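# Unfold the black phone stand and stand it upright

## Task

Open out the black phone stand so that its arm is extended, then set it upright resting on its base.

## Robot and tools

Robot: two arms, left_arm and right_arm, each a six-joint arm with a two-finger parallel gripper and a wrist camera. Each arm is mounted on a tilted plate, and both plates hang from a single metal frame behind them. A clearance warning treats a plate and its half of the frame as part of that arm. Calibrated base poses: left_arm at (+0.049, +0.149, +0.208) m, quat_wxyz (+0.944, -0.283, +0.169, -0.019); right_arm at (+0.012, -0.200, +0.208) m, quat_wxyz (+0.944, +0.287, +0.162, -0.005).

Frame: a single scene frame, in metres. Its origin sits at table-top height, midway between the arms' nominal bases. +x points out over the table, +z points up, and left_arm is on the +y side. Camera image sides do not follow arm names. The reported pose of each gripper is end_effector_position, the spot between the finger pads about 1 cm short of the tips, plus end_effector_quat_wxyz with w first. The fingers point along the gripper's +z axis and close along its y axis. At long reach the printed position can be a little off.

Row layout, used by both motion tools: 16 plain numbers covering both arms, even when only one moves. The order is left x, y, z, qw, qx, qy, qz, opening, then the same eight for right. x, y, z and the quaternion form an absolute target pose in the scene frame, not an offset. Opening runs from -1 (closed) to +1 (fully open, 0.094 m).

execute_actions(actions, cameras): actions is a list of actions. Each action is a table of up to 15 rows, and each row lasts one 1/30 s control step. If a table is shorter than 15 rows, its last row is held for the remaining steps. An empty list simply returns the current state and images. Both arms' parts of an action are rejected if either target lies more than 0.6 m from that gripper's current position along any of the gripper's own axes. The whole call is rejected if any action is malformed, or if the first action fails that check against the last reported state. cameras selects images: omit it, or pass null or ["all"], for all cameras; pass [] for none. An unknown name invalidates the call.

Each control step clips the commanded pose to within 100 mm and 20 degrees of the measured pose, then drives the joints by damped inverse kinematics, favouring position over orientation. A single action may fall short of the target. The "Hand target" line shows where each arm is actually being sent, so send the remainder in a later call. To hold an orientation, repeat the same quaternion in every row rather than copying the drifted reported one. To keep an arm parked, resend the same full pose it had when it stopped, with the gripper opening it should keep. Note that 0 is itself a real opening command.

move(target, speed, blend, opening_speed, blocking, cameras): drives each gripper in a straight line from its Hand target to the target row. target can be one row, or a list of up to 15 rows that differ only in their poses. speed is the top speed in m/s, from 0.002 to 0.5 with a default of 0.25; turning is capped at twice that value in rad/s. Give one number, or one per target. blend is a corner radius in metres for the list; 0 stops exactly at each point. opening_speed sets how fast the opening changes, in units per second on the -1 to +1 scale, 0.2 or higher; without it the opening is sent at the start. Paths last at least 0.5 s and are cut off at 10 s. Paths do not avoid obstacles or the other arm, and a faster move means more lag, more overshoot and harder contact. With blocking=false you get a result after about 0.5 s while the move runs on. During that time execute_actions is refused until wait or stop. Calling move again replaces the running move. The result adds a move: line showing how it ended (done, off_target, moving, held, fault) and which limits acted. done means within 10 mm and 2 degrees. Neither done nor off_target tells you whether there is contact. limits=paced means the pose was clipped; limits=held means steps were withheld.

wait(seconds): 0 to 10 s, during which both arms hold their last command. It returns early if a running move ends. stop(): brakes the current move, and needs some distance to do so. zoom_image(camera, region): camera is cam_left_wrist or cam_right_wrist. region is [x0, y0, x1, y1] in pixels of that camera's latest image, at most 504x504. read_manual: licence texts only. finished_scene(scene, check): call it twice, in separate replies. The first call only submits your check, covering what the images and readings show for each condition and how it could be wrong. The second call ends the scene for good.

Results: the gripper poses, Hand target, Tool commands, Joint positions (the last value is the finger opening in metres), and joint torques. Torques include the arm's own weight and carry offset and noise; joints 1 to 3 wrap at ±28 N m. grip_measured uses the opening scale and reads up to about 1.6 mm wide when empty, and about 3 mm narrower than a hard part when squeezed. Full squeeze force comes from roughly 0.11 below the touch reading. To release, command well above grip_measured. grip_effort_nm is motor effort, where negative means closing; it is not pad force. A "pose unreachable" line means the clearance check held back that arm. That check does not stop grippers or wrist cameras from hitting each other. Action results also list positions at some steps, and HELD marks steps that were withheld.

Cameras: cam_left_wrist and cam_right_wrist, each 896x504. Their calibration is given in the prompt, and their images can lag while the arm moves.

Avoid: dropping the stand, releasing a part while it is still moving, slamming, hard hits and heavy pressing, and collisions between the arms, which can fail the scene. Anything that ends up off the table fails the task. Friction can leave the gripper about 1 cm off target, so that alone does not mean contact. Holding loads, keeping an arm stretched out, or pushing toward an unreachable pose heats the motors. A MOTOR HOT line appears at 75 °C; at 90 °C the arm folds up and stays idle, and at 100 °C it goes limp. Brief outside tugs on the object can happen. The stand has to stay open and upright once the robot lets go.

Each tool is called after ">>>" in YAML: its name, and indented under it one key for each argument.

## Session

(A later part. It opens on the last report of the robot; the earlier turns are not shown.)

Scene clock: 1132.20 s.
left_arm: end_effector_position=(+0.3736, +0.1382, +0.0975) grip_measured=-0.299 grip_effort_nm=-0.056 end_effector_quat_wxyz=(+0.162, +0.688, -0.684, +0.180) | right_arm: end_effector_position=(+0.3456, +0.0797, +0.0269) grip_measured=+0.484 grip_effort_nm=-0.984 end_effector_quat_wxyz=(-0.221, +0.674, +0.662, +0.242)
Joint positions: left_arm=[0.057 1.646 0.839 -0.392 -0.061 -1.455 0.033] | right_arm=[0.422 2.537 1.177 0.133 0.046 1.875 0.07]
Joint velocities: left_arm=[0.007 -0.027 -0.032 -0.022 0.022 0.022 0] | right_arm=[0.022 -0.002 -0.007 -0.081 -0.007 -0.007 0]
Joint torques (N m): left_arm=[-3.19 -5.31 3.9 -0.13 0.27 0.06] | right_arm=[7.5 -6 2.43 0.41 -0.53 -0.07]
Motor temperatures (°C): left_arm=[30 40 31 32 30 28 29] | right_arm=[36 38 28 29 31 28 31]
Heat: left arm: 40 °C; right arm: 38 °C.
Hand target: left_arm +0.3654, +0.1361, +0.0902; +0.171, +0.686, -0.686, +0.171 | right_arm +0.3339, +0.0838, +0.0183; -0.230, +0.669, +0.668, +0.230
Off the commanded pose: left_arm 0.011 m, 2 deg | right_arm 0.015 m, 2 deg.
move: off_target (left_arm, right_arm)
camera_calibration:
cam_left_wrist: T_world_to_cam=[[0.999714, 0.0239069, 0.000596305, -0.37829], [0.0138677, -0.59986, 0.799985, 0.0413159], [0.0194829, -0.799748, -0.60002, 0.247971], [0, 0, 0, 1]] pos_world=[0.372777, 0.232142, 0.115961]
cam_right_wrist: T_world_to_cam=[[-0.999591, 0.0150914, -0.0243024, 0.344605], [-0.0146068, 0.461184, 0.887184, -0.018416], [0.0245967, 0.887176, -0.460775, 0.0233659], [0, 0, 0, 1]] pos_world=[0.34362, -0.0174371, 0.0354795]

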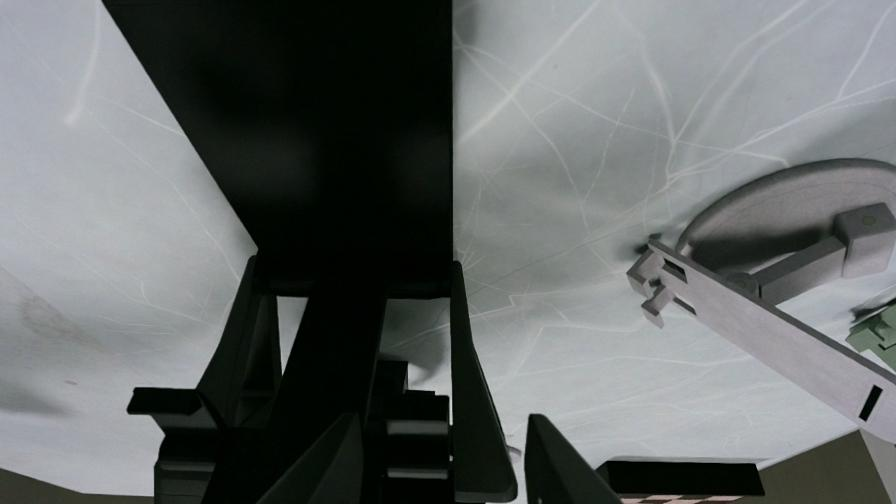

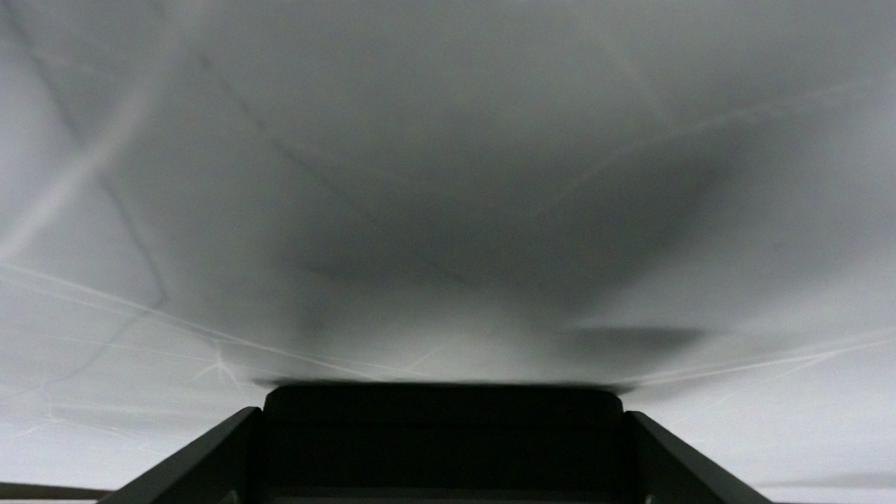

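>>> move:
  target: [0.359,0.133,0.087,-0.171,-0.6861,0.6861,-0.171,-0.3,0.334,0.084,0.018,-0.2302,0.6685,0.6685,0.2302,0.36]
  speed: 0.04

>>> zoom_image:
  camera: "cam_left_wrist"
  region: [250, 150, 650, 504]

Scene clock: 1135.70 s.
left_arm: end_effector_position=(+0.3666, +0.1350, +0.0937) grip_measured=-0.299 grip_effort_nm=-0.051 end_effector_quat_wxyz=(+0.162, +0.688, -0.684, +0.179) | right_arm: end_effector_position=(+0.3456, +0.0797, +0.0269) grip_measured=+0.484 grip_effort_nm=-0.984 end_effector_quat_wxyz=(-0.221, +0.674, +0.662, +0.242)
Joint positions: left_arm=[0.057 1.646 0.807 -0.362 -0.061 -1.455 0.033] | right_arm=[0.422 2.537 1.177 0.133 0.046 1.875 0.07]
Joint velocities: left_arm=[-0.022 -0.002 -0.032 -0.022 -0.037 -0.051 -0.001] | right_arm=[-0.017 0.002 0.007 0.066 -0.007 -0.066 0]
Joint torques (N m): left_arm=[-3.07 -5.34 3.84 -0.14 0.28 0.06] | right_arm=[7.51 -5.82 2.66 0.38 -0.48 -0.07]
Motor temperatures (°C): left_arm=[30 40 31 32 30 28 29] | right_arm=[36 38 28 29 31 28 31]
Heat: left arm: 40 °C; right arm: 38 °C.
Hand target: left_arm +0.3588, +0.1331, +0.0871; +0.171, +0.686, -0.686, +0.171 | right_arm +0.3339, +0.0838, +0.0183; -0.230, +0.669, +0.668, +0.230
Off the commanded pose: left_arm 0.010 m, 1 deg | right_arm 0.015 m, 2 deg.
move: off_target (right_arm)
camera_calibration:
cam_left_wrist: T_world_to_cam=[[0.999741, 0.0227132, -0.00134465, -0.370924], [0.0147001, -0.599669, 0.800113, 0.042128], [0.0173668, -0.799926, -0.599847, 0.244028], [0, 0, 0, 1]] pos_world=[0.36597, 0.228892, 0.112173]
cam_right_wrist: T_world_to_cam=[[-0.999591, 0.0150914, -0.0243024, 0.344605], [-0.0146068, 0.461184, 0.887184, -0.018416], [0.0245967, 0.887176, -0.460775, 0.0233659], [0, 0, 0, 1]] pos_world=[0.34362, -0.0174371, 0.0354795]

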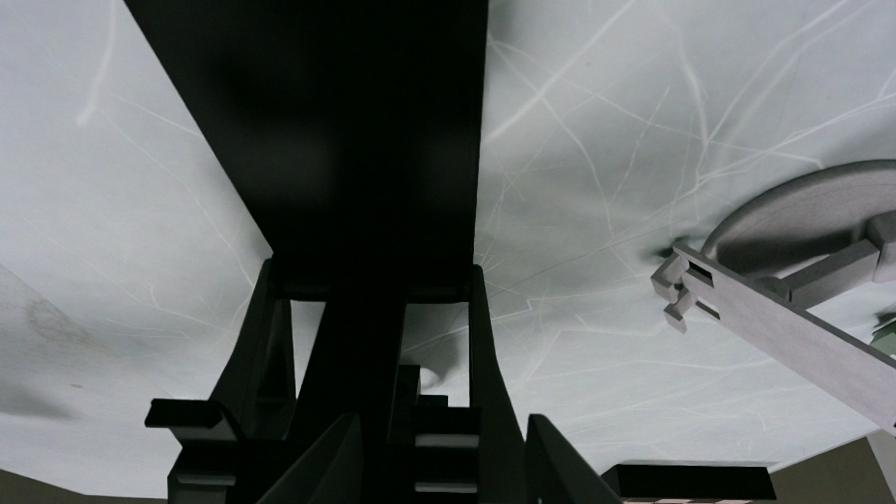

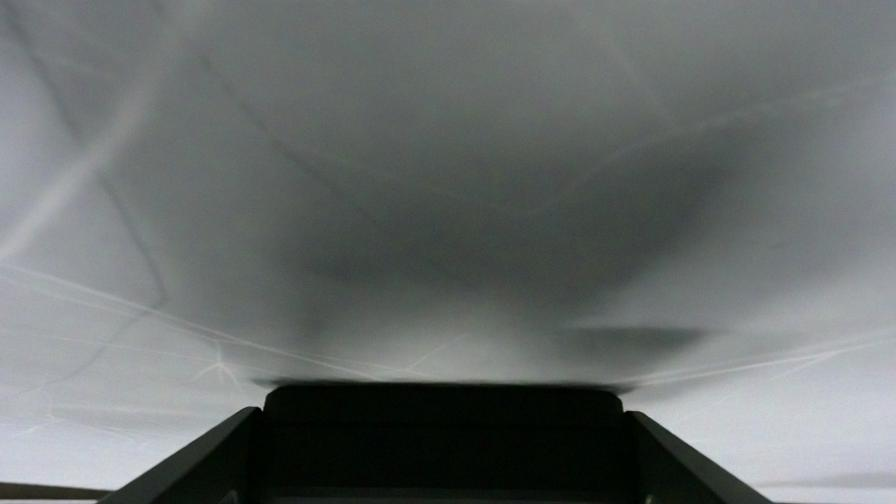

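Scaled by 1.260.

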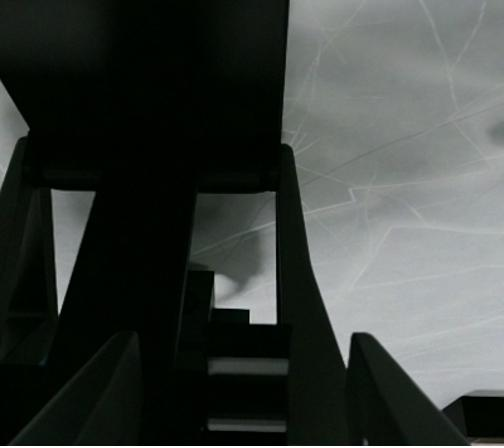

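>>> move:
  target: [0.359,0.131,0.085,-0.171,-0.6861,0.6861,-0.171,-0.85,0.334,0.084,0.018,-0.2302,0.6685,0.6685,0.2302,0.36]
  speed: 0.03
  opening_speed: 0.3

>>> zoom_image:
  camera: "cam_left_wrist"
  region: [250, 150, 650, 504]

Scene clock: 1140.50 s.
left_arm: end_effector_position=(+0.3683, +0.1343, +0.0921) grip_measured=-0.849 grip_effort_nm=-0.051 end_effector_quat_wxyz=(+0.160, +0.689, -0.683, +0.181) | right_arm: end_effector_position=(+0.3456, +0.0797, +0.0269) grip_measured=+0.484 grip_effort_nm=-0.979 end_effector_quat_wxyz=(-0.221, +0.674, +0.662, +0.242)
Joint positions: left_arm=[0.057 1.652 0.807 -0.35 -0.061 -1.455 0.007] | right_arm=[0.422 2.537 1.177 0.133 0.046 1.875 0.07]
Joint velocities: left_arm=[0.012 -0.002 -0.007 -0.007 -0.037 -0.066 -0.001] | right_arm=[0.002 -0.017 0.007 0.081 -0.066 0.022 -0.002]
Joint torques (N m): left_arm=[-3.26 -5.11 3.63 -0.13 0.3 0.01] | right_arm=[7.28 -5.93 2.62 0.39 -0.49 -0.09]
Motor temperatures (°C): left_arm=[30 39 30 32 30 28 29] | right_arm=[36 38 28 29 31 28 31]
Heat: left arm: 39 °C; right arm: 38 °C.
Hand target: left_arm +0.3589, +0.1311, +0.0852; +0.171, +0.686, -0.686, +0.171 | right_arm +0.3339, +0.0838, +0.0183; -0.230, +0.669, +0.668, +0.230
Off the commanded pose: left_arm 0.012 m, 2 deg | right_arm 0.015 m, 2 deg.
move: off_target (left_arm, right_arm)
camera_calibration:
cam_left_wrist: T_world_to_cam=[[0.999664, 0.0256965, 0.00350821, -0.373396], [0.0126201, -0.600147, 0.79979, 0.0437656], [0.0226572, -0.799477, -0.60027, 0.240511], [0, 0, 0, 1]] pos_world=[0.367269, 0.228144, 0.110678]
cam_right_wrist: T_world_to_cam=[[-0.999591, 0.0150914, -0.0243024, 0.344605], [-0.0146068, 0.461184, 0.887184, -0.018416], [0.0245967, 0.887176, -0.460775, 0.0233659], [0, 0, 0, 1]] pos_world=[0.34362, -0.0174371, 0.0354795]

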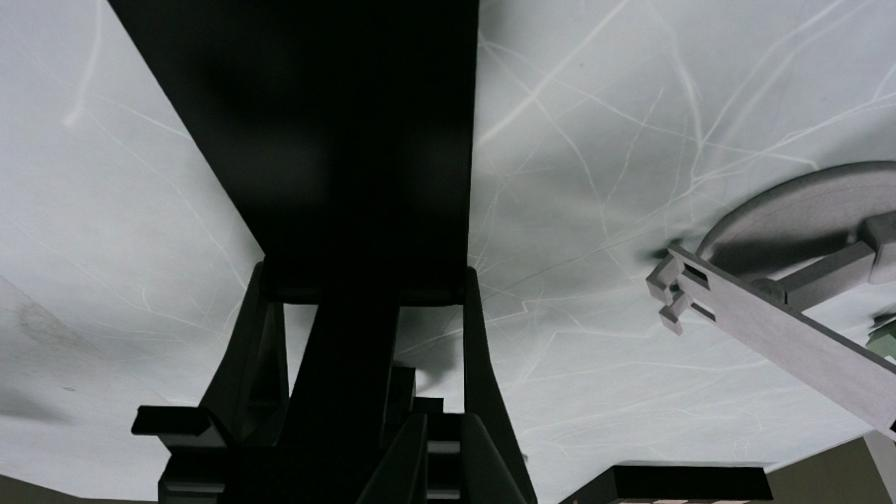

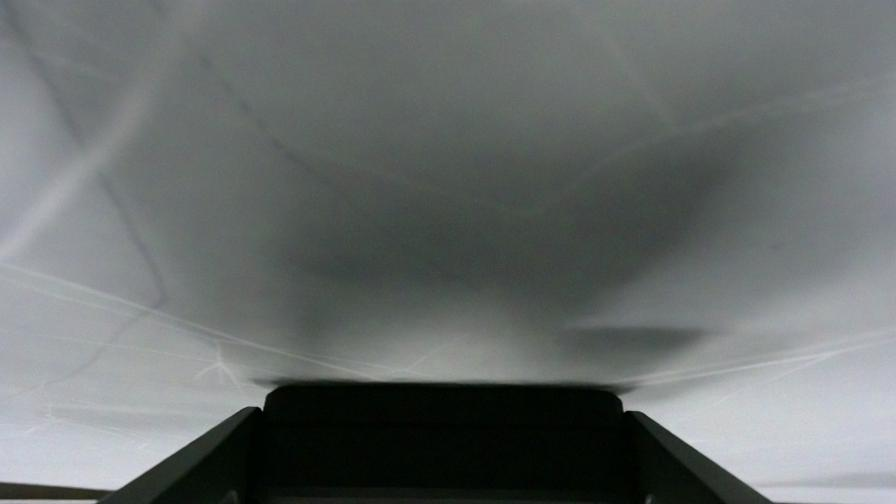

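Scaled by 1.260.

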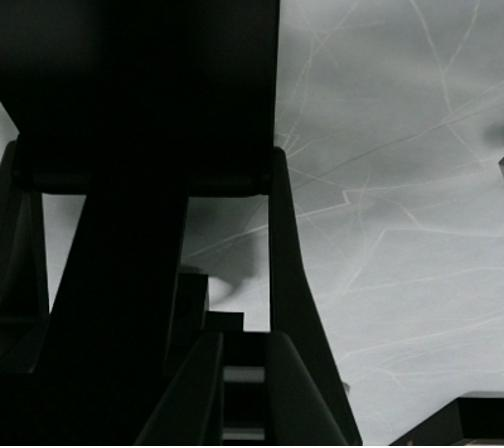

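>>> move:
  target: [0.361,0.133,0.087,-0.171,-0.6861,0.6861,-0.171,-0.45,0.334,0.084,0.018,-0.2302,0.6685,0.6685,0.2302,0.36]
  speed: 0.03
  opening_speed: 0.4

>>> move:
  target: [0.361,0.121,0.084,-0.171,-0.6861,0.6861,-0.171,-0.45,0.334,0.084,0.018,-0.2302,0.6685,0.6685,0.2302,0.36]
  speed: 0.03

>>> zoom_image:
  camera: "cam_left_wrist"
  region: [250, 150, 650, 504]

Scene clock: 1146.20 s.
left_arm: end_effector_position=(+0.3684, +0.1343, +0.0921) grip_measured=-0.451 grip_effort_nm=0.081 end_effector_quat_wxyz=(+0.160, +0.689, -0.683, +0.181) | right_arm: end_effector_position=(+0.3456, +0.0797, +0.0269) grip_measured=+0.484 grip_effort_nm=-0.984 end_effector_quat_wxyz=(-0.221, +0.674, +0.662, +0.242)
Joint positions: left_arm=[0.057 1.652 0.807 -0.349 -0.061 -1.455 0.026] | right_arm=[0.422 2.537 1.177 0.133 0.046 1.875 0.07]
Joint velocities: left_arm=[-0.017 -0.007 -0.007 -0.022 -0.022 0.007 0] | right_arm=[-0.012 -0.002 -0.002 0.007 -0.007 -0.007 0]
Joint torques (N m): left_arm=[-3.15 -5.48 4.68 -0.27 0.3 0.03] | right_arm=[7.42 -5.85 2.52 0.41 -0.5 -0.06]
Motor temperatures (°C): left_arm=[30 39 30 32 30 28 29] | right_arm=[36 38 28 29 31 28 31]
Heat: left arm: 39 °C; right arm: 38 °C.
Hand target: left_arm +0.3609, +0.1330, +0.0871; +0.171, +0.686, -0.686, +0.171 | right_arm +0.3339, +0.0838, +0.0183; -0.230, +0.669, +0.668, +0.230
Off the commanded pose: left_arm 0.009 m, 2 deg | right_arm 0.015 m, 2 deg.
move: off_target (right_arm)
camera_calibration:
cam_left_wrist: T_world_to_cam=[[0.999657, 0.0258952, 0.00383179, -0.373545], [0.0124815, -0.60018, 0.799768, 0.0438305], [0.0230099, -0.799446, -0.600297, 0.240385], [0, 0, 0, 1]] pos_world=[0.367339, 0.228154, 0.110679]
cam_right_wrist: T_world_to_cam=[[-0.999591, 0.0150914, -0.0243024, 0.344605], [-0.0146068, 0.461184, 0.887184, -0.018416], [0.0245967, 0.887176, -0.460775, 0.0233659], [0, 0, 0, 1]] pos_world=[0.34362, -0.0174371, 0.0354795]

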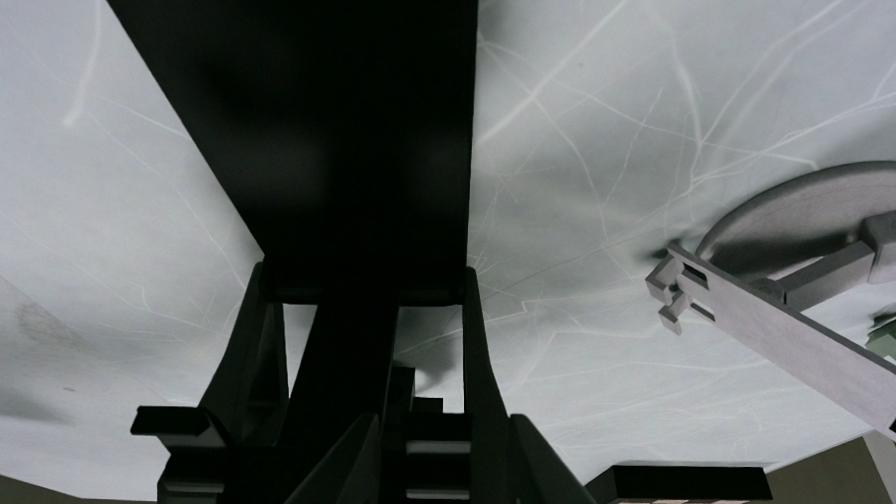

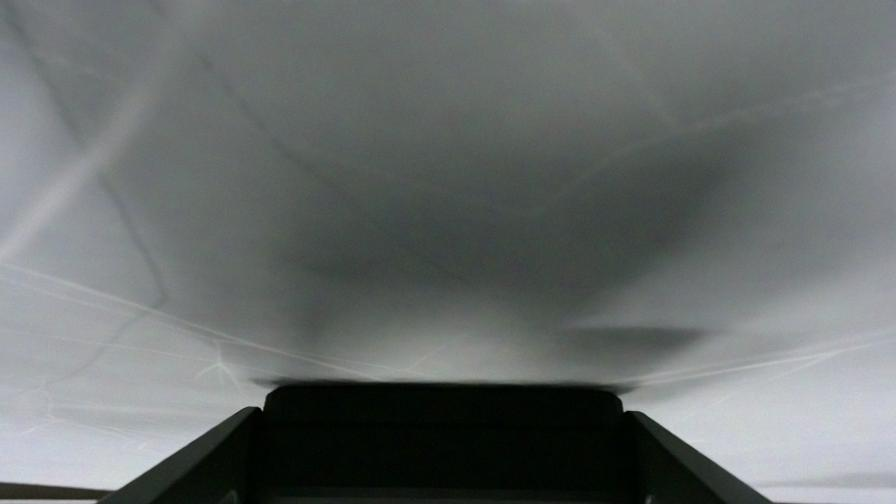

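Scene clock: 1147.13 s.
left_arm: end_effector_position=(+0.3683, +0.1301, +0.0872) grip_measured=-0.451 grip_effort_nm=0.085 end_effector_quat_wxyz=(+0.163, +0.693, -0.679, +0.179) | right_arm: end_effector_position=(+0.3456, +0.0797, +0.0269) grip_measured=+0.484 grip_effort_nm=-0.984 end_effector_quat_wxyz=(-0.221, +0.674, +0.662, +0.242)
Joint positions: left_arm=[0.054 1.677 0.807 -0.329 -0.063 -1.471 0.026] | right_arm=[0.422 2.537 1.177 0.133 0.046 1.875 0.07]
Joint velocities: left_arm=[0.007 -0.022 0.002 -0.007 0.022 0.037 -0.001] | right_arm=[0.012 0.007 -0.012 0.066 0.007 -0.007 -0.001]
Joint torques (N m): left_arm=[-5.82 -5.24 3.69 -0.12 0.19 -0.12] | right_arm=[7.6 -5.89 2.7 0.41 -0.53 -0.11]
Motor temperatures (°C): left_arm=[30 39 30 32 30 28 29] | right_arm=[36 38 28 29 31 28 31]
Heat: left arm: 39 °C; right arm: 38 °C.
Hand target: left_arm +0.3609, +0.1212, +0.0842; +0.171, +0.686, -0.686, +0.171 | right_arm +0.3339, +0.0838, +0.0183; -0.230, +0.669, +0.668, +0.230
Off the commanded pose: left_arm 0.012 m, 2 deg | right_arm 0.015 m, 2 deg.
move: off_target (left_arm, right_arm)
camera_calibration:
cam_left_wrist: T_world_to_cam=[[0.999368, 0.0351158, -0.0055958, -0.373626], [0.0255466, -0.599567, 0.799917, 0.0404079], [0.0247347, -0.799554, -0.600084, 0.233472], [0, 0, 0, 1]] pos_world=[0.366583, 0.224021, 0.105689]
cam_right_wrist: T_world_to_cam=[[-0.999591, 0.0150914, -0.0243024, 0.344605], [-0.0146068, 0.461184, 0.887184, -0.018416], [0.0245967, 0.887176, -0.460775, 0.0233659], [0, 0, 0, 1]] pos_world=[0.34362, -0.0174371, 0.0354795]

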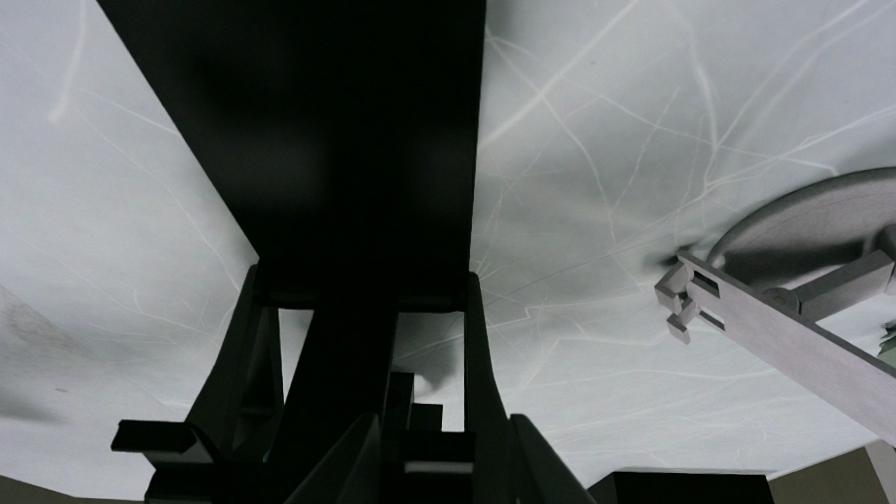

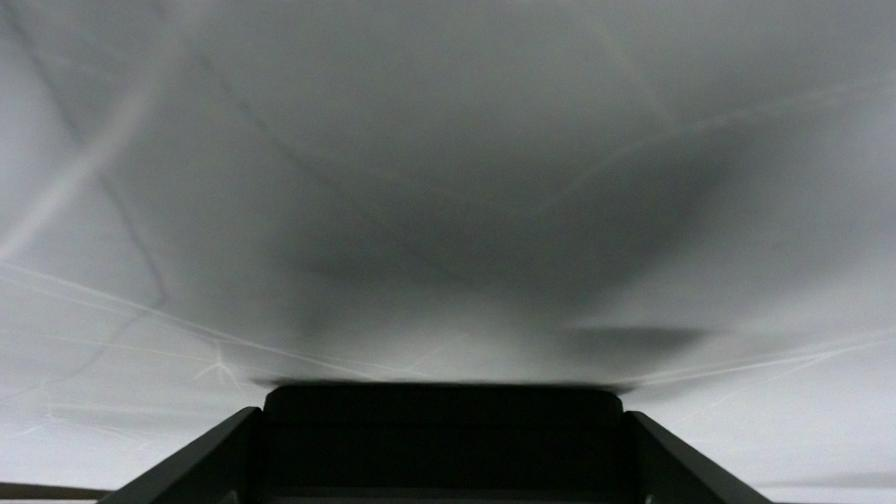

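Scaled by 1.260.

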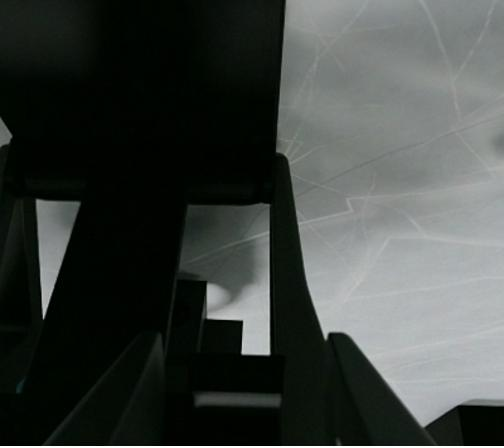

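>>> move:
  target: [0.361,0.123,0.084,-0.171,-0.6861,0.6861,-0.171,-0.85,0.334,0.084,0.018,-0.2302,0.6685,0.6685,0.2302,0.36]
  speed: 0.03
  opening_speed: 0.4

>>> zoom_image:
  camera: "cam_left_wrist"
  region: [250, 150, 650, 504]

Scene clock: 1152.03 s.
left_arm: end_effector_position=(+0.3681, +0.1302, +0.0872) grip_measured=-0.755 grip_effort_nm=-0.989 end_effector_quat_wxyz=(+0.163, +0.693, -0.679, +0.178) | right_arm: end_effector_position=(+0.3456, +0.0796, +0.0269) grip_measured=+0.484 grip_effort_nm=-0.989 end_effector_quat_wxyz=(-0.221, +0.674, +0.662, +0.242)
Joint positions: left_arm=[0.054 1.677 0.807 -0.329 -0.063 -1.472 0.012] | right_arm=[0.422 2.537 1.177 0.133 0.046 1.875 0.07]
Joint velocities: left_arm=[0.002 0.002 -0.002 -0.022 0.007 -0.022 -0.001] | right_arm=[0.007 -0.012 0.007 -0.007 -0.037 -0.051 0.001]
Joint torques (N m): left_arm=[-5.22 -5.45 3.78 -0.15 0.22 -0.06] | right_arm=[7.61 -5.87 2.45 0.38 -0.46 -0.08]
Motor temperatures (°C): left_arm=[30 39 30 32 30 28 29] | right_arm=[36 38 28 29 31 28 31]
Heat: left arm: 39 °C; right arm: 38 °C.
Hand target: left_arm +0.3609, +0.1231, +0.0841; +0.171, +0.686, -0.686, +0.171 | right_arm +0.3339, +0.0838, +0.0183; -0.230, +0.669, +0.668, +0.230
Off the commanded pose: left_arm 0.011 m, 2 deg | right_arm 0.015 m, 2 deg.
move: off_target (left_arm, right_arm)
camera_calibration:
cam_left_wrist: T_world_to_cam=[[0.999352, 0.0353811, -0.0066302, -0.373371], [0.0265404, -0.599779, 0.799725, 0.0401356], [0.0243185, -0.799383, -0.60033, 0.233644], [0, 0, 0, 1]] pos_world=[0.366382, 0.224054, 0.10569]
cam_right_wrist: T_world_to_cam=[[-0.999588, 0.0151615, -0.0243885, 0.34462], [-0.0146419, 0.461508, 0.887015, -0.0183659], [0.024704, 0.887006, -0.461096, 0.0233779], [0, 0, 0, 1]] pos_world=[0.343632, -0.0174853, 0.0354751]

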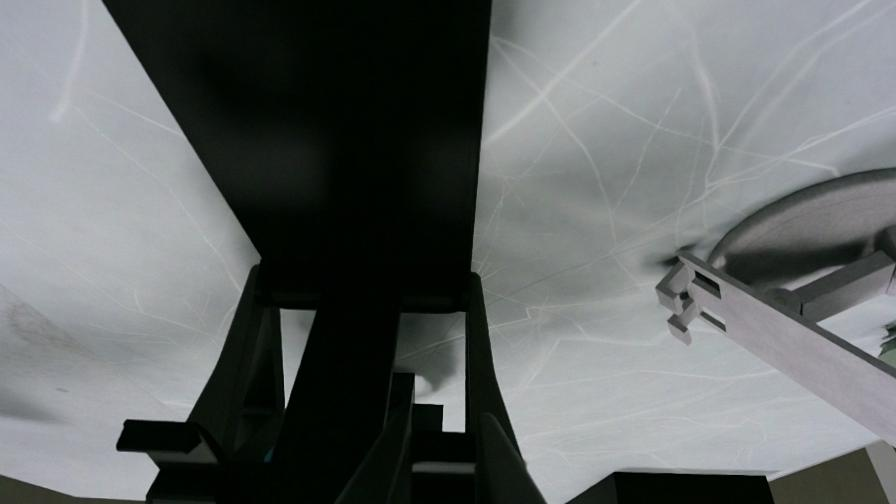

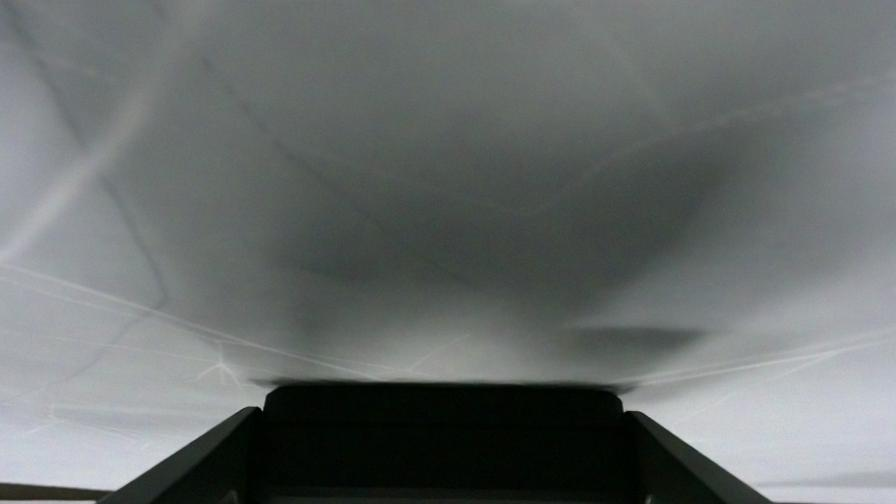

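Scaled by 1.260.

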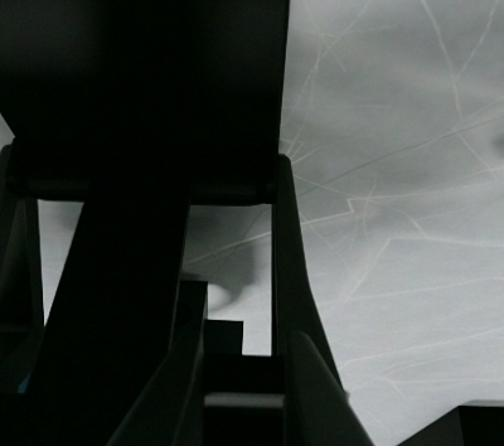

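>>> move:
  target:
    - [0.361,0.136,0.095,-0.171,-0.6861,0.6861,-0.171,-0.85,0.334,0.082,0.012,-0.2302,0.6685,0.6685,0.2302,0.36]
    - [0.361,0.144,0.105,-0.171,-0.6861,0.6861,-0.171,-0.85,0.334,0.082,0.01,-0.2302,0.6685,0.6685,0.2302,0.36]
  speed: 0.03

>>> zoom_image:
  camera: "cam_left_wrist"
  region: [250, 150, 650, 504]

Scene clock: 1160.37 s.
left_arm: end_effector_position=(+0.3613, +0.1369, +0.0970) grip_measured=-0.757 grip_effort_nm=-1.009 end_effector_quat_wxyz=(+0.168, +0.688, -0.685, +0.172) | right_arm: end_effector_position=(+0.3424, +0.0858, +0.0286) grip_measured=+0.484 grip_effort_nm=-0.994 end_effector_quat_wxyz=(-0.236, +0.662, +0.665, +0.251)
Joint positions: left_arm=[0.056 1.63 0.807 -0.396 -0.067 -1.46 0.011] | right_arm=[0.421 2.547 1.182 0.133 0.007 1.858 0.07]
Joint velocities: left_arm=[0.012 -0.012 0.002 0.022 0.007 -0.022 -0.001] | right_arm=[0.007 0.002 0.007 -0.066 0.007 -0.007 -0.001]
Joint torques (N m): left_arm=[-3.04 -9.31 6.11 -0.73 0.32 0.09] | right_arm=[6.13 -5.33 2.35 0.54 -0.14 -0.02]
Motor temperatures (°C): left_arm=[30 39 30 32 30 28 29] | right_arm=[36 38 28 29 31 28 31]
Heat: left arm: 39 °C; right arm: 38 °C.
Hand target: left_arm +0.3610, +0.1437, +0.1046; +0.171, +0.686, -0.686, +0.171 | right_arm +0.3337, +0.0817, +0.0108; -0.230, +0.669, +0.668, +0.230
Off the commanded pose: left_arm 0.011 m, 0 deg | right_arm 0.021 m, 3 deg.
move: off_target (left_arm, right_arm)
camera_calibration:
cam_left_wrist: T_world_to_cam=[[0.999689, 0.0159605, -0.0191857, -0.36303], [0.0249281, -0.601896, 0.798185, 0.0374507], [0.00119159, -0.798415, -0.602107, 0.253499], [0, 0, 0, 1]] pos_world=[0.361681, 0.230732, 0.115776]
cam_right_wrist: T_world_to_cam=[[-0.999712, -0.00651745, -0.0231121, 0.343267], [-0.023672, 0.429182, 0.902908, -0.0173632], [0.00403463, 0.903194, -0.429213, 0.023482], [0, 0, 0, 1]] pos_world=[0.342662, -0.0115196, 0.0336897]

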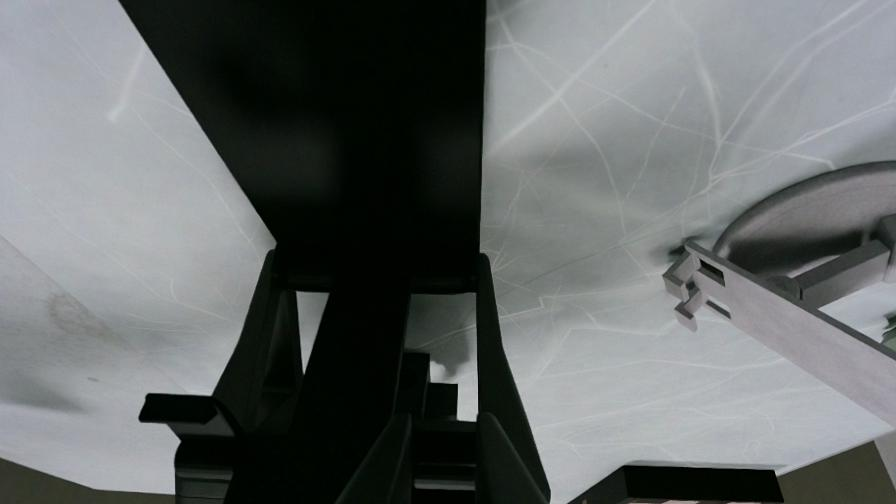

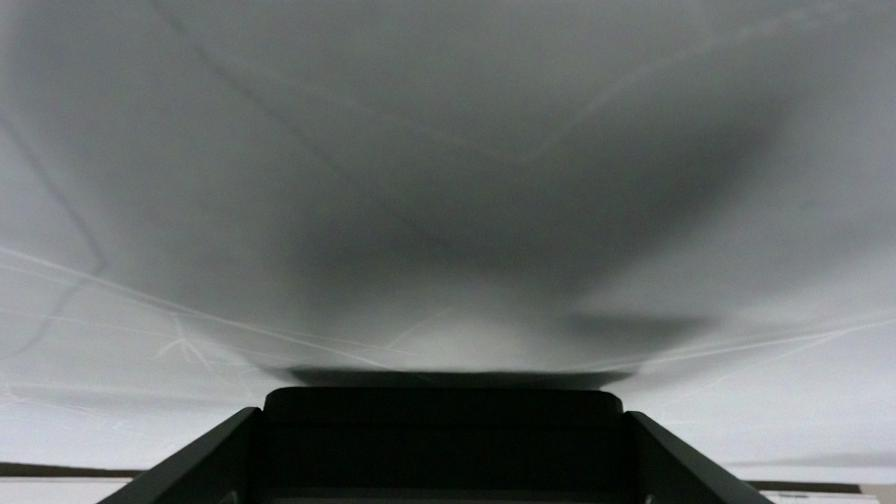

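Scaled by 1.260.

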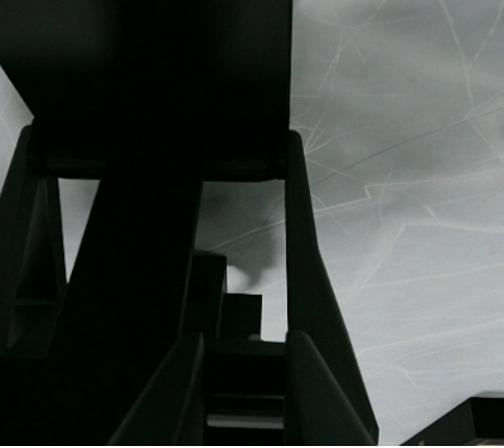

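>>> move:
  target:
    - [0.361,0.150,0.112,-0.171,-0.6861,0.6861,-0.171,-0.85,0.334,0.074,0.002,-0.2302,0.6685,0.6685,0.2302,0.36]
    - [0.361,0.158,0.120,-0.171,-0.6861,0.6861,-0.171,-0.85,0.334,0.068,-0.004,-0.2302,0.6685,0.6685,0.2302,0.36]
  speed: 0.03

>>> zoom_image:
  camera: "cam_left_wrist"
  region: [250, 150, 650, 504]

Scene clock: 1163.97 s.
left_arm: end_effector_position=(+0.3589, +0.1432, +0.1109) grip_measured=-0.758 grip_effort_nm=-1.013 end_effector_quat_wxyz=(+0.180, +0.683, -0.685, +0.177) | right_arm: end_effector_position=(+0.3413, +0.0897, +0.0320) grip_measured=+0.484 grip_effort_nm=-0.984 end_effector_quat_wxyz=(-0.252, +0.647, +0.669, +0.265)
Joint positions: left_arm=[0.066 1.58 0.823 -0.475 -0.039 -1.448 0.011] | right_arm=[0.412 2.547 1.182 0.134 -0.044 1.826 0.07]
Joint velocities: left_arm=[0.002 -0.007 0.012 0.007 -0.007 -0.051 0.001] | right_arm=[-0.002 -0.007 0.002 0.051 -0.007 -0.022 -0.001]
Joint torques (N m): left_arm=[-2.47 -10.07 7.13 -0.87 0.14 0.14] | right_arm=[2.59 -5.57 0.7 0.7 0.19 -0.26]
Motor temperatures (°C): left_arm=[30 41 30 32 30 28 29] | right_arm=[35 38 28 29 31 28 32]
Heat: left arm: 41 °C; right arm: 38 °C.
Hand target: left_arm +0.3608, +0.1575, +0.1194; +0.171, +0.686, -0.686, +0.171 | right_arm +0.3320, +0.0678, -0.0014; -0.231, +0.668, +0.669, +0.229
Off the commanded pose: left_arm 0.017 m, 1 deg | right_arm 0.043 m, 5 deg.
move: off_target (left_arm, right_arm)
camera_calibration:
cam_left_wrist: T_world_to_cam=[[0.999615, 0.00737595, -0.0267323, -0.358357], [0.0260314, -0.581887, 0.812853, 0.0253633], [-0.00955959, -0.813236, -0.581855, 0.270673], [0, 0, 0, 1]] pos_world=[0.360147, 0.237523, 0.127296]
cam_right_wrist: T_world_to_cam=[[-0.998985, -0.0322001, -0.0314956, 0.344561], [-0.0415042, 0.3864, 0.921397, -0.0128273], [-0.0174992, 0.921769, -0.387344, 0.025854], [0, 0, 0, 1]] pos_world=[0.344131, -0.00778001, 0.0326856]

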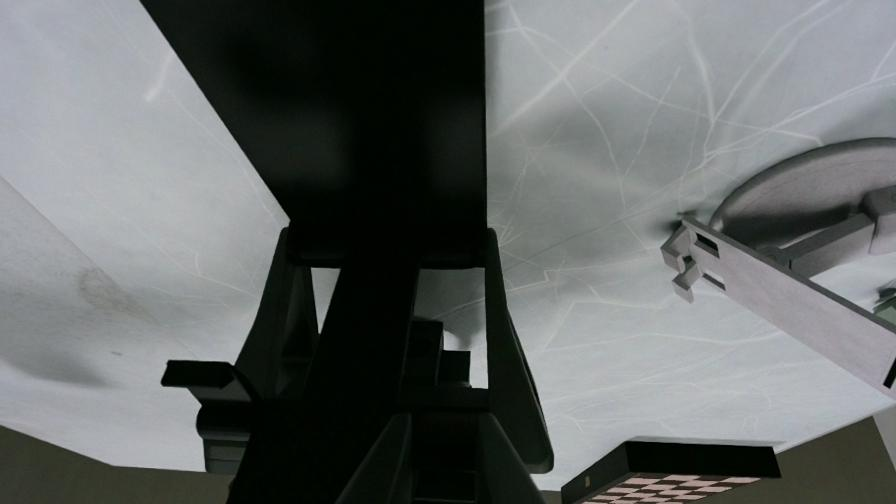

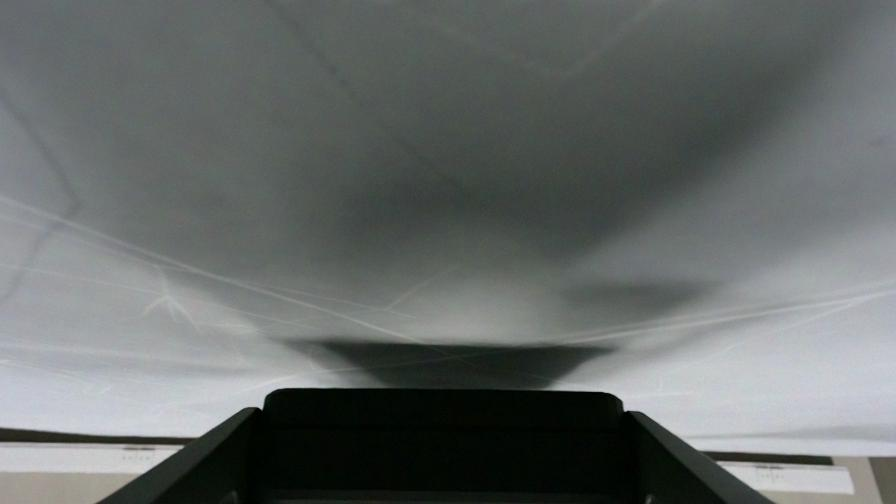

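Scaled by 1.260.

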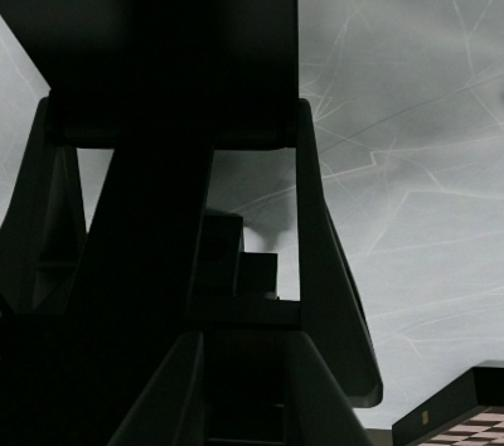

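>>> move:
  target:
    - [0.361,0.162,0.126,-0.171,-0.6861,0.6861,-0.171,-0.85,0.334,0.064,-0.012,-0.2302,0.6685,0.6685,0.2302,0.36]
    - [0.361,0.170,0.132,-0.171,-0.6861,0.6861,-0.171,-0.85,0.334,0.060,-0.02,-0.2302,0.6685,0.6685,0.2302,0.36]
  speed: 0.03

>>> zoom_image:
  camera: "cam_left_wrist"
  region: [250, 150, 650, 504]

Scene clock: 1176.90 s.
left_arm: end_effector_position=(+0.3575, +0.1628, +0.1287) grip_measured=-0.849 grip_effort_nm=-0.056 end_effector_quat_wxyz=(+0.180, +0.683, -0.687, +0.171) | right_arm: end_effector_position=(+0.3436, +0.0915, +0.0361) grip_measured=+0.484 grip_effort_nm=-0.984 end_effector_quat_wxyz=(-0.274, +0.646, +0.655, +0.281)
Joint positions: left_arm=[0.087 1.507 0.86 -0.593 -0.043 -1.426 0.007] | right_arm=[0.395 2.542 1.178 0.147 -0.105 1.831 0.07]
Joint velocities: left_arm=[0.002 -0.027 -0.012 -0.007 -0.037 0.022 -0.001] | right_arm=[-0.002 0.002 -0.017 0.007 -0.051 -0.125 -0.002]
Joint torques (N m): left_arm=[-2.69 -7.97 6.6 -0.41 0.2 0.04] | right_arm=[0.73 -3.78 0.64 0.78 0.67 -0.69]
Motor temperatures (°C): left_arm=[30 44 31 31 30 28 30] | right_arm=[34 38 28 29 31 28 32]
Heat: left arm: 44 °C; right arm: 38 °C.
Hand target: left_arm +0.3609, +0.1702, +0.1321; +0.171, +0.686, -0.686, +0.171 | right_arm +0.3296, +0.0589, -0.0138; -0.234, +0.667, +0.670, +0.228
Off the commanded pose: left_arm 0.009 m, 1 deg | right_arm 0.065 m, 8 deg.
move: off_target (right_arm)
camera_calibration:
cam_left_wrist: T_world_to_cam=[[0.999414, 0.00167967, -0.0341769, -0.35464], [0.0285853, -0.589983, 0.806909, 0.0235229], [-0.0188084, -0.807414, -0.589686, 0.30031], [0, 0, 0, 1]] pos_world=[0.359409, 0.256948, 0.145987]
cam_right_wrist: T_world_to_cam=[[-0.999708, -0.0168677, -0.0172947, 0.345373], [-0.0219375, 0.334014, 0.942313, -0.0198346], [-0.010118, 0.942417, -0.334286, 0.0194062], [0, 0, 0, 1]] pos_world=[0.345034, -0.00583804, 0.0311507]

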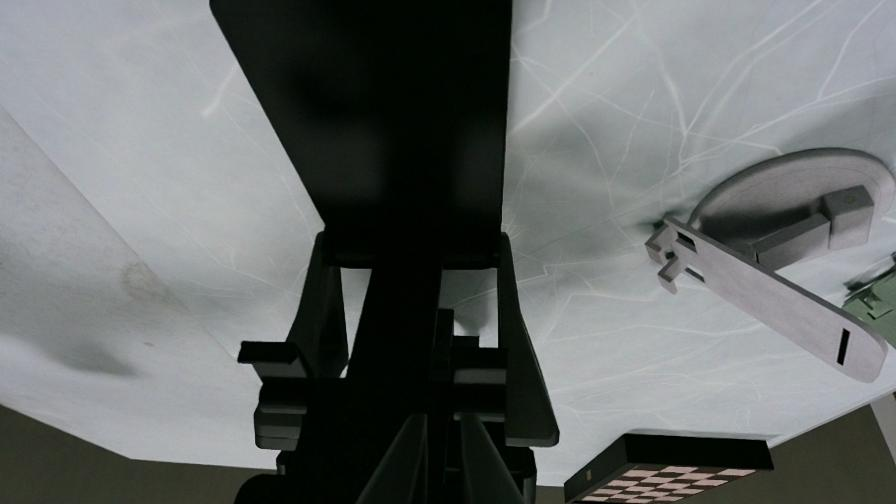

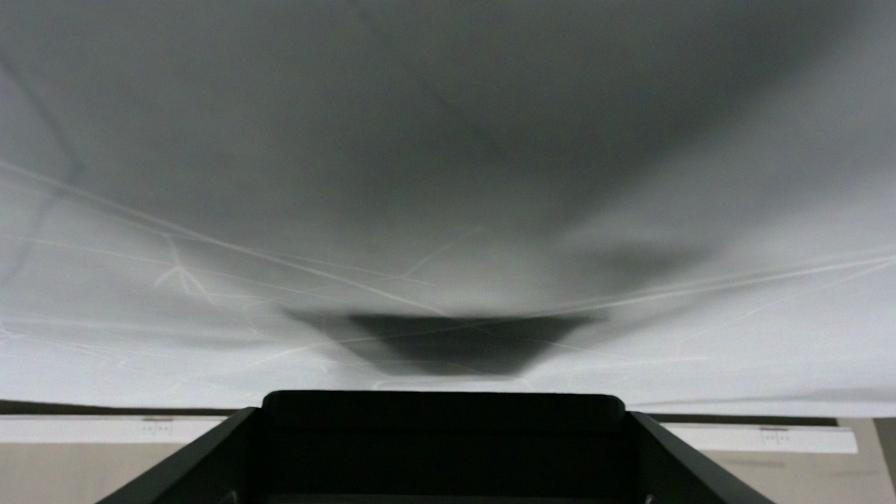

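Scaled by 1.260.

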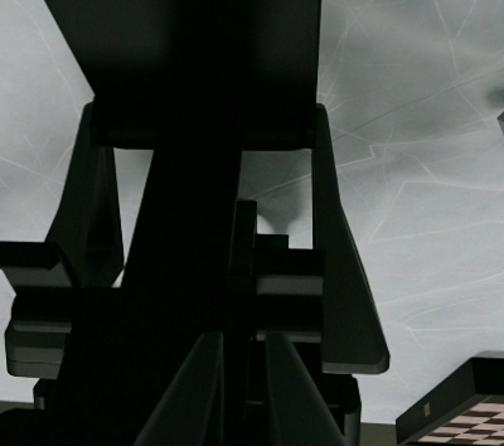

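>>> move:
  target: [0.361,0.180,0.142,-0.171,-0.6861,0.6861,-0.171,-0.45,0.337,0.084,0.02,-0.2302,0.6685,0.6685,0.2302,0.36]
  speed: 0.04

>>> zoom_image:
  camera: "cam_left_wrist"
  region: [250, 150, 650, 504]

Scene clock: 1181.40 s.
left_arm: end_effector_position=(+0.3554, +0.1721, +0.1366) grip_measured=-0.451 grip_effort_nm=0.085 end_effector_quat_wxyz=(+0.182, +0.683, -0.688, +0.166) | right_arm: end_effector_position=(+0.3512, +0.0810, +0.0276) grip_measured=+0.484 grip_effort_nm=-0.984 end_effector_quat_wxyz=(-0.227, +0.673, +0.657, +0.252)
Joint positions: left_arm=[0.1 1.477 0.88 -0.65 -0.044 -1.415 0.026] | right_arm=[0.412 2.54 1.188 0.138 0.022 1.87 0.07]
Joint velocities: left_arm=[-0.012 -0.017 -0.007 0.051 0.007 -0.022 -0.001] | right_arm=[0.007 0.022 0.007 -0.037 0.037 0.022 0.001]
Joint torques (N m): left_arm=[-2.35 -8.43 7.21 -0.47 0.26 0.04] | right_arm=[8.47 -6.46 2.15 0.25 -0.29 -0.02]
Motor temperatures (°C): left_arm=[30 44 31 31 30 28 29] | right_arm=[34 38 28 29 31 28 32]
Heat: left arm: 44 °C; right arm: 38 °C.
Hand target: left_arm +0.3608, +0.1801, +0.1420; +0.171, +0.686, -0.686, +0.171 | right_arm +0.3367, +0.0841, +0.0203; -0.230, +0.669, +0.668, +0.231
Off the commanded pose: left_arm 0.011 m, 1 deg | right_arm 0.016 m, 3 deg.
move: off_target (left_arm, right_arm)
camera_calibration:
cam_left_wrist: T_world_to_cam=[[0.999092, -0.00185518, -0.0425546, -0.350403], [0.033175, -0.592726, 0.80472, 0.0218054], [-0.0267161, -0.805402, -0.592127, 0.315167], [0, 0, 0, 1]] pos_world=[0.357781, 0.266111, 0.15416]
cam_right_wrist: T_world_to_cam=[[-0.999359, 0.0236717, -0.0268583, 0.349561], [-0.0136947, 0.44039, 0.897702, -0.0184545], [0.0330783, 0.897494, -0.439784, 0.0178975], [0, 0, 0, 1]] pos_world=[0.348492, -0.0162104, 0.0338263]

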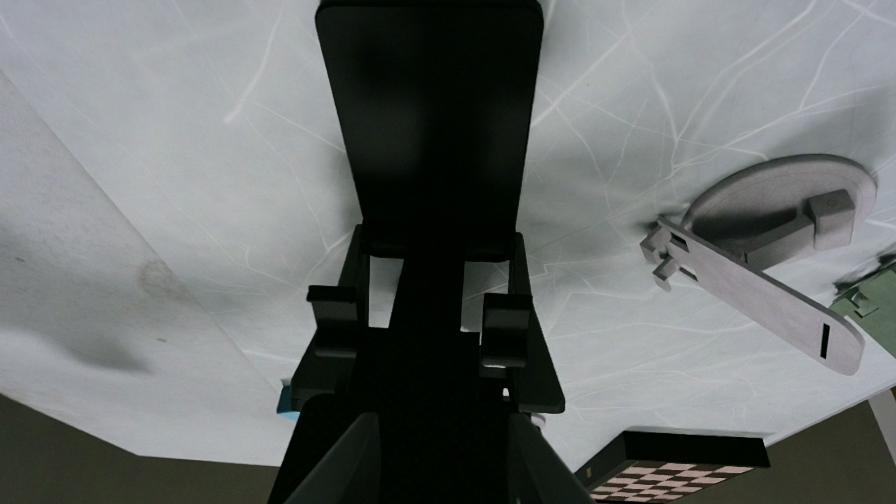

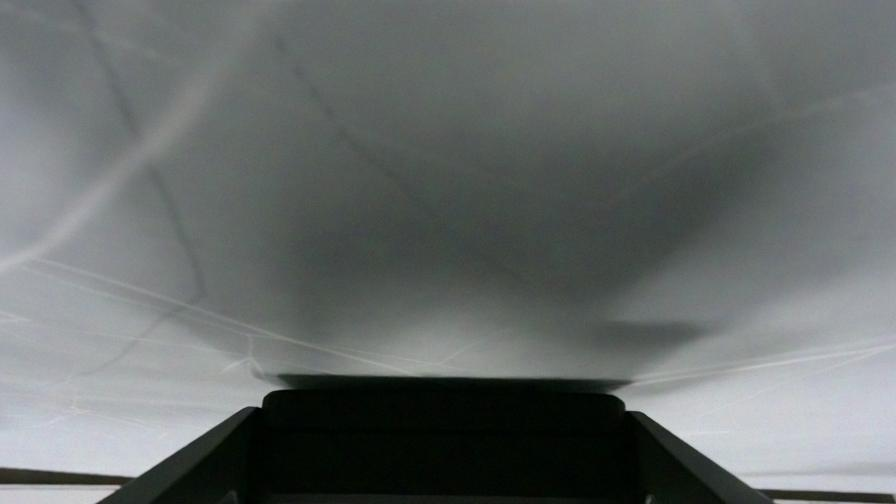

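Scaled by 1.260.

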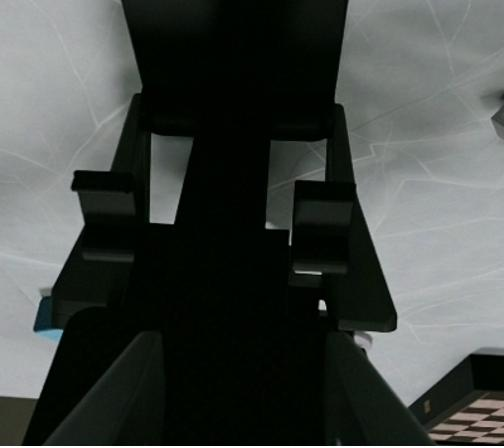

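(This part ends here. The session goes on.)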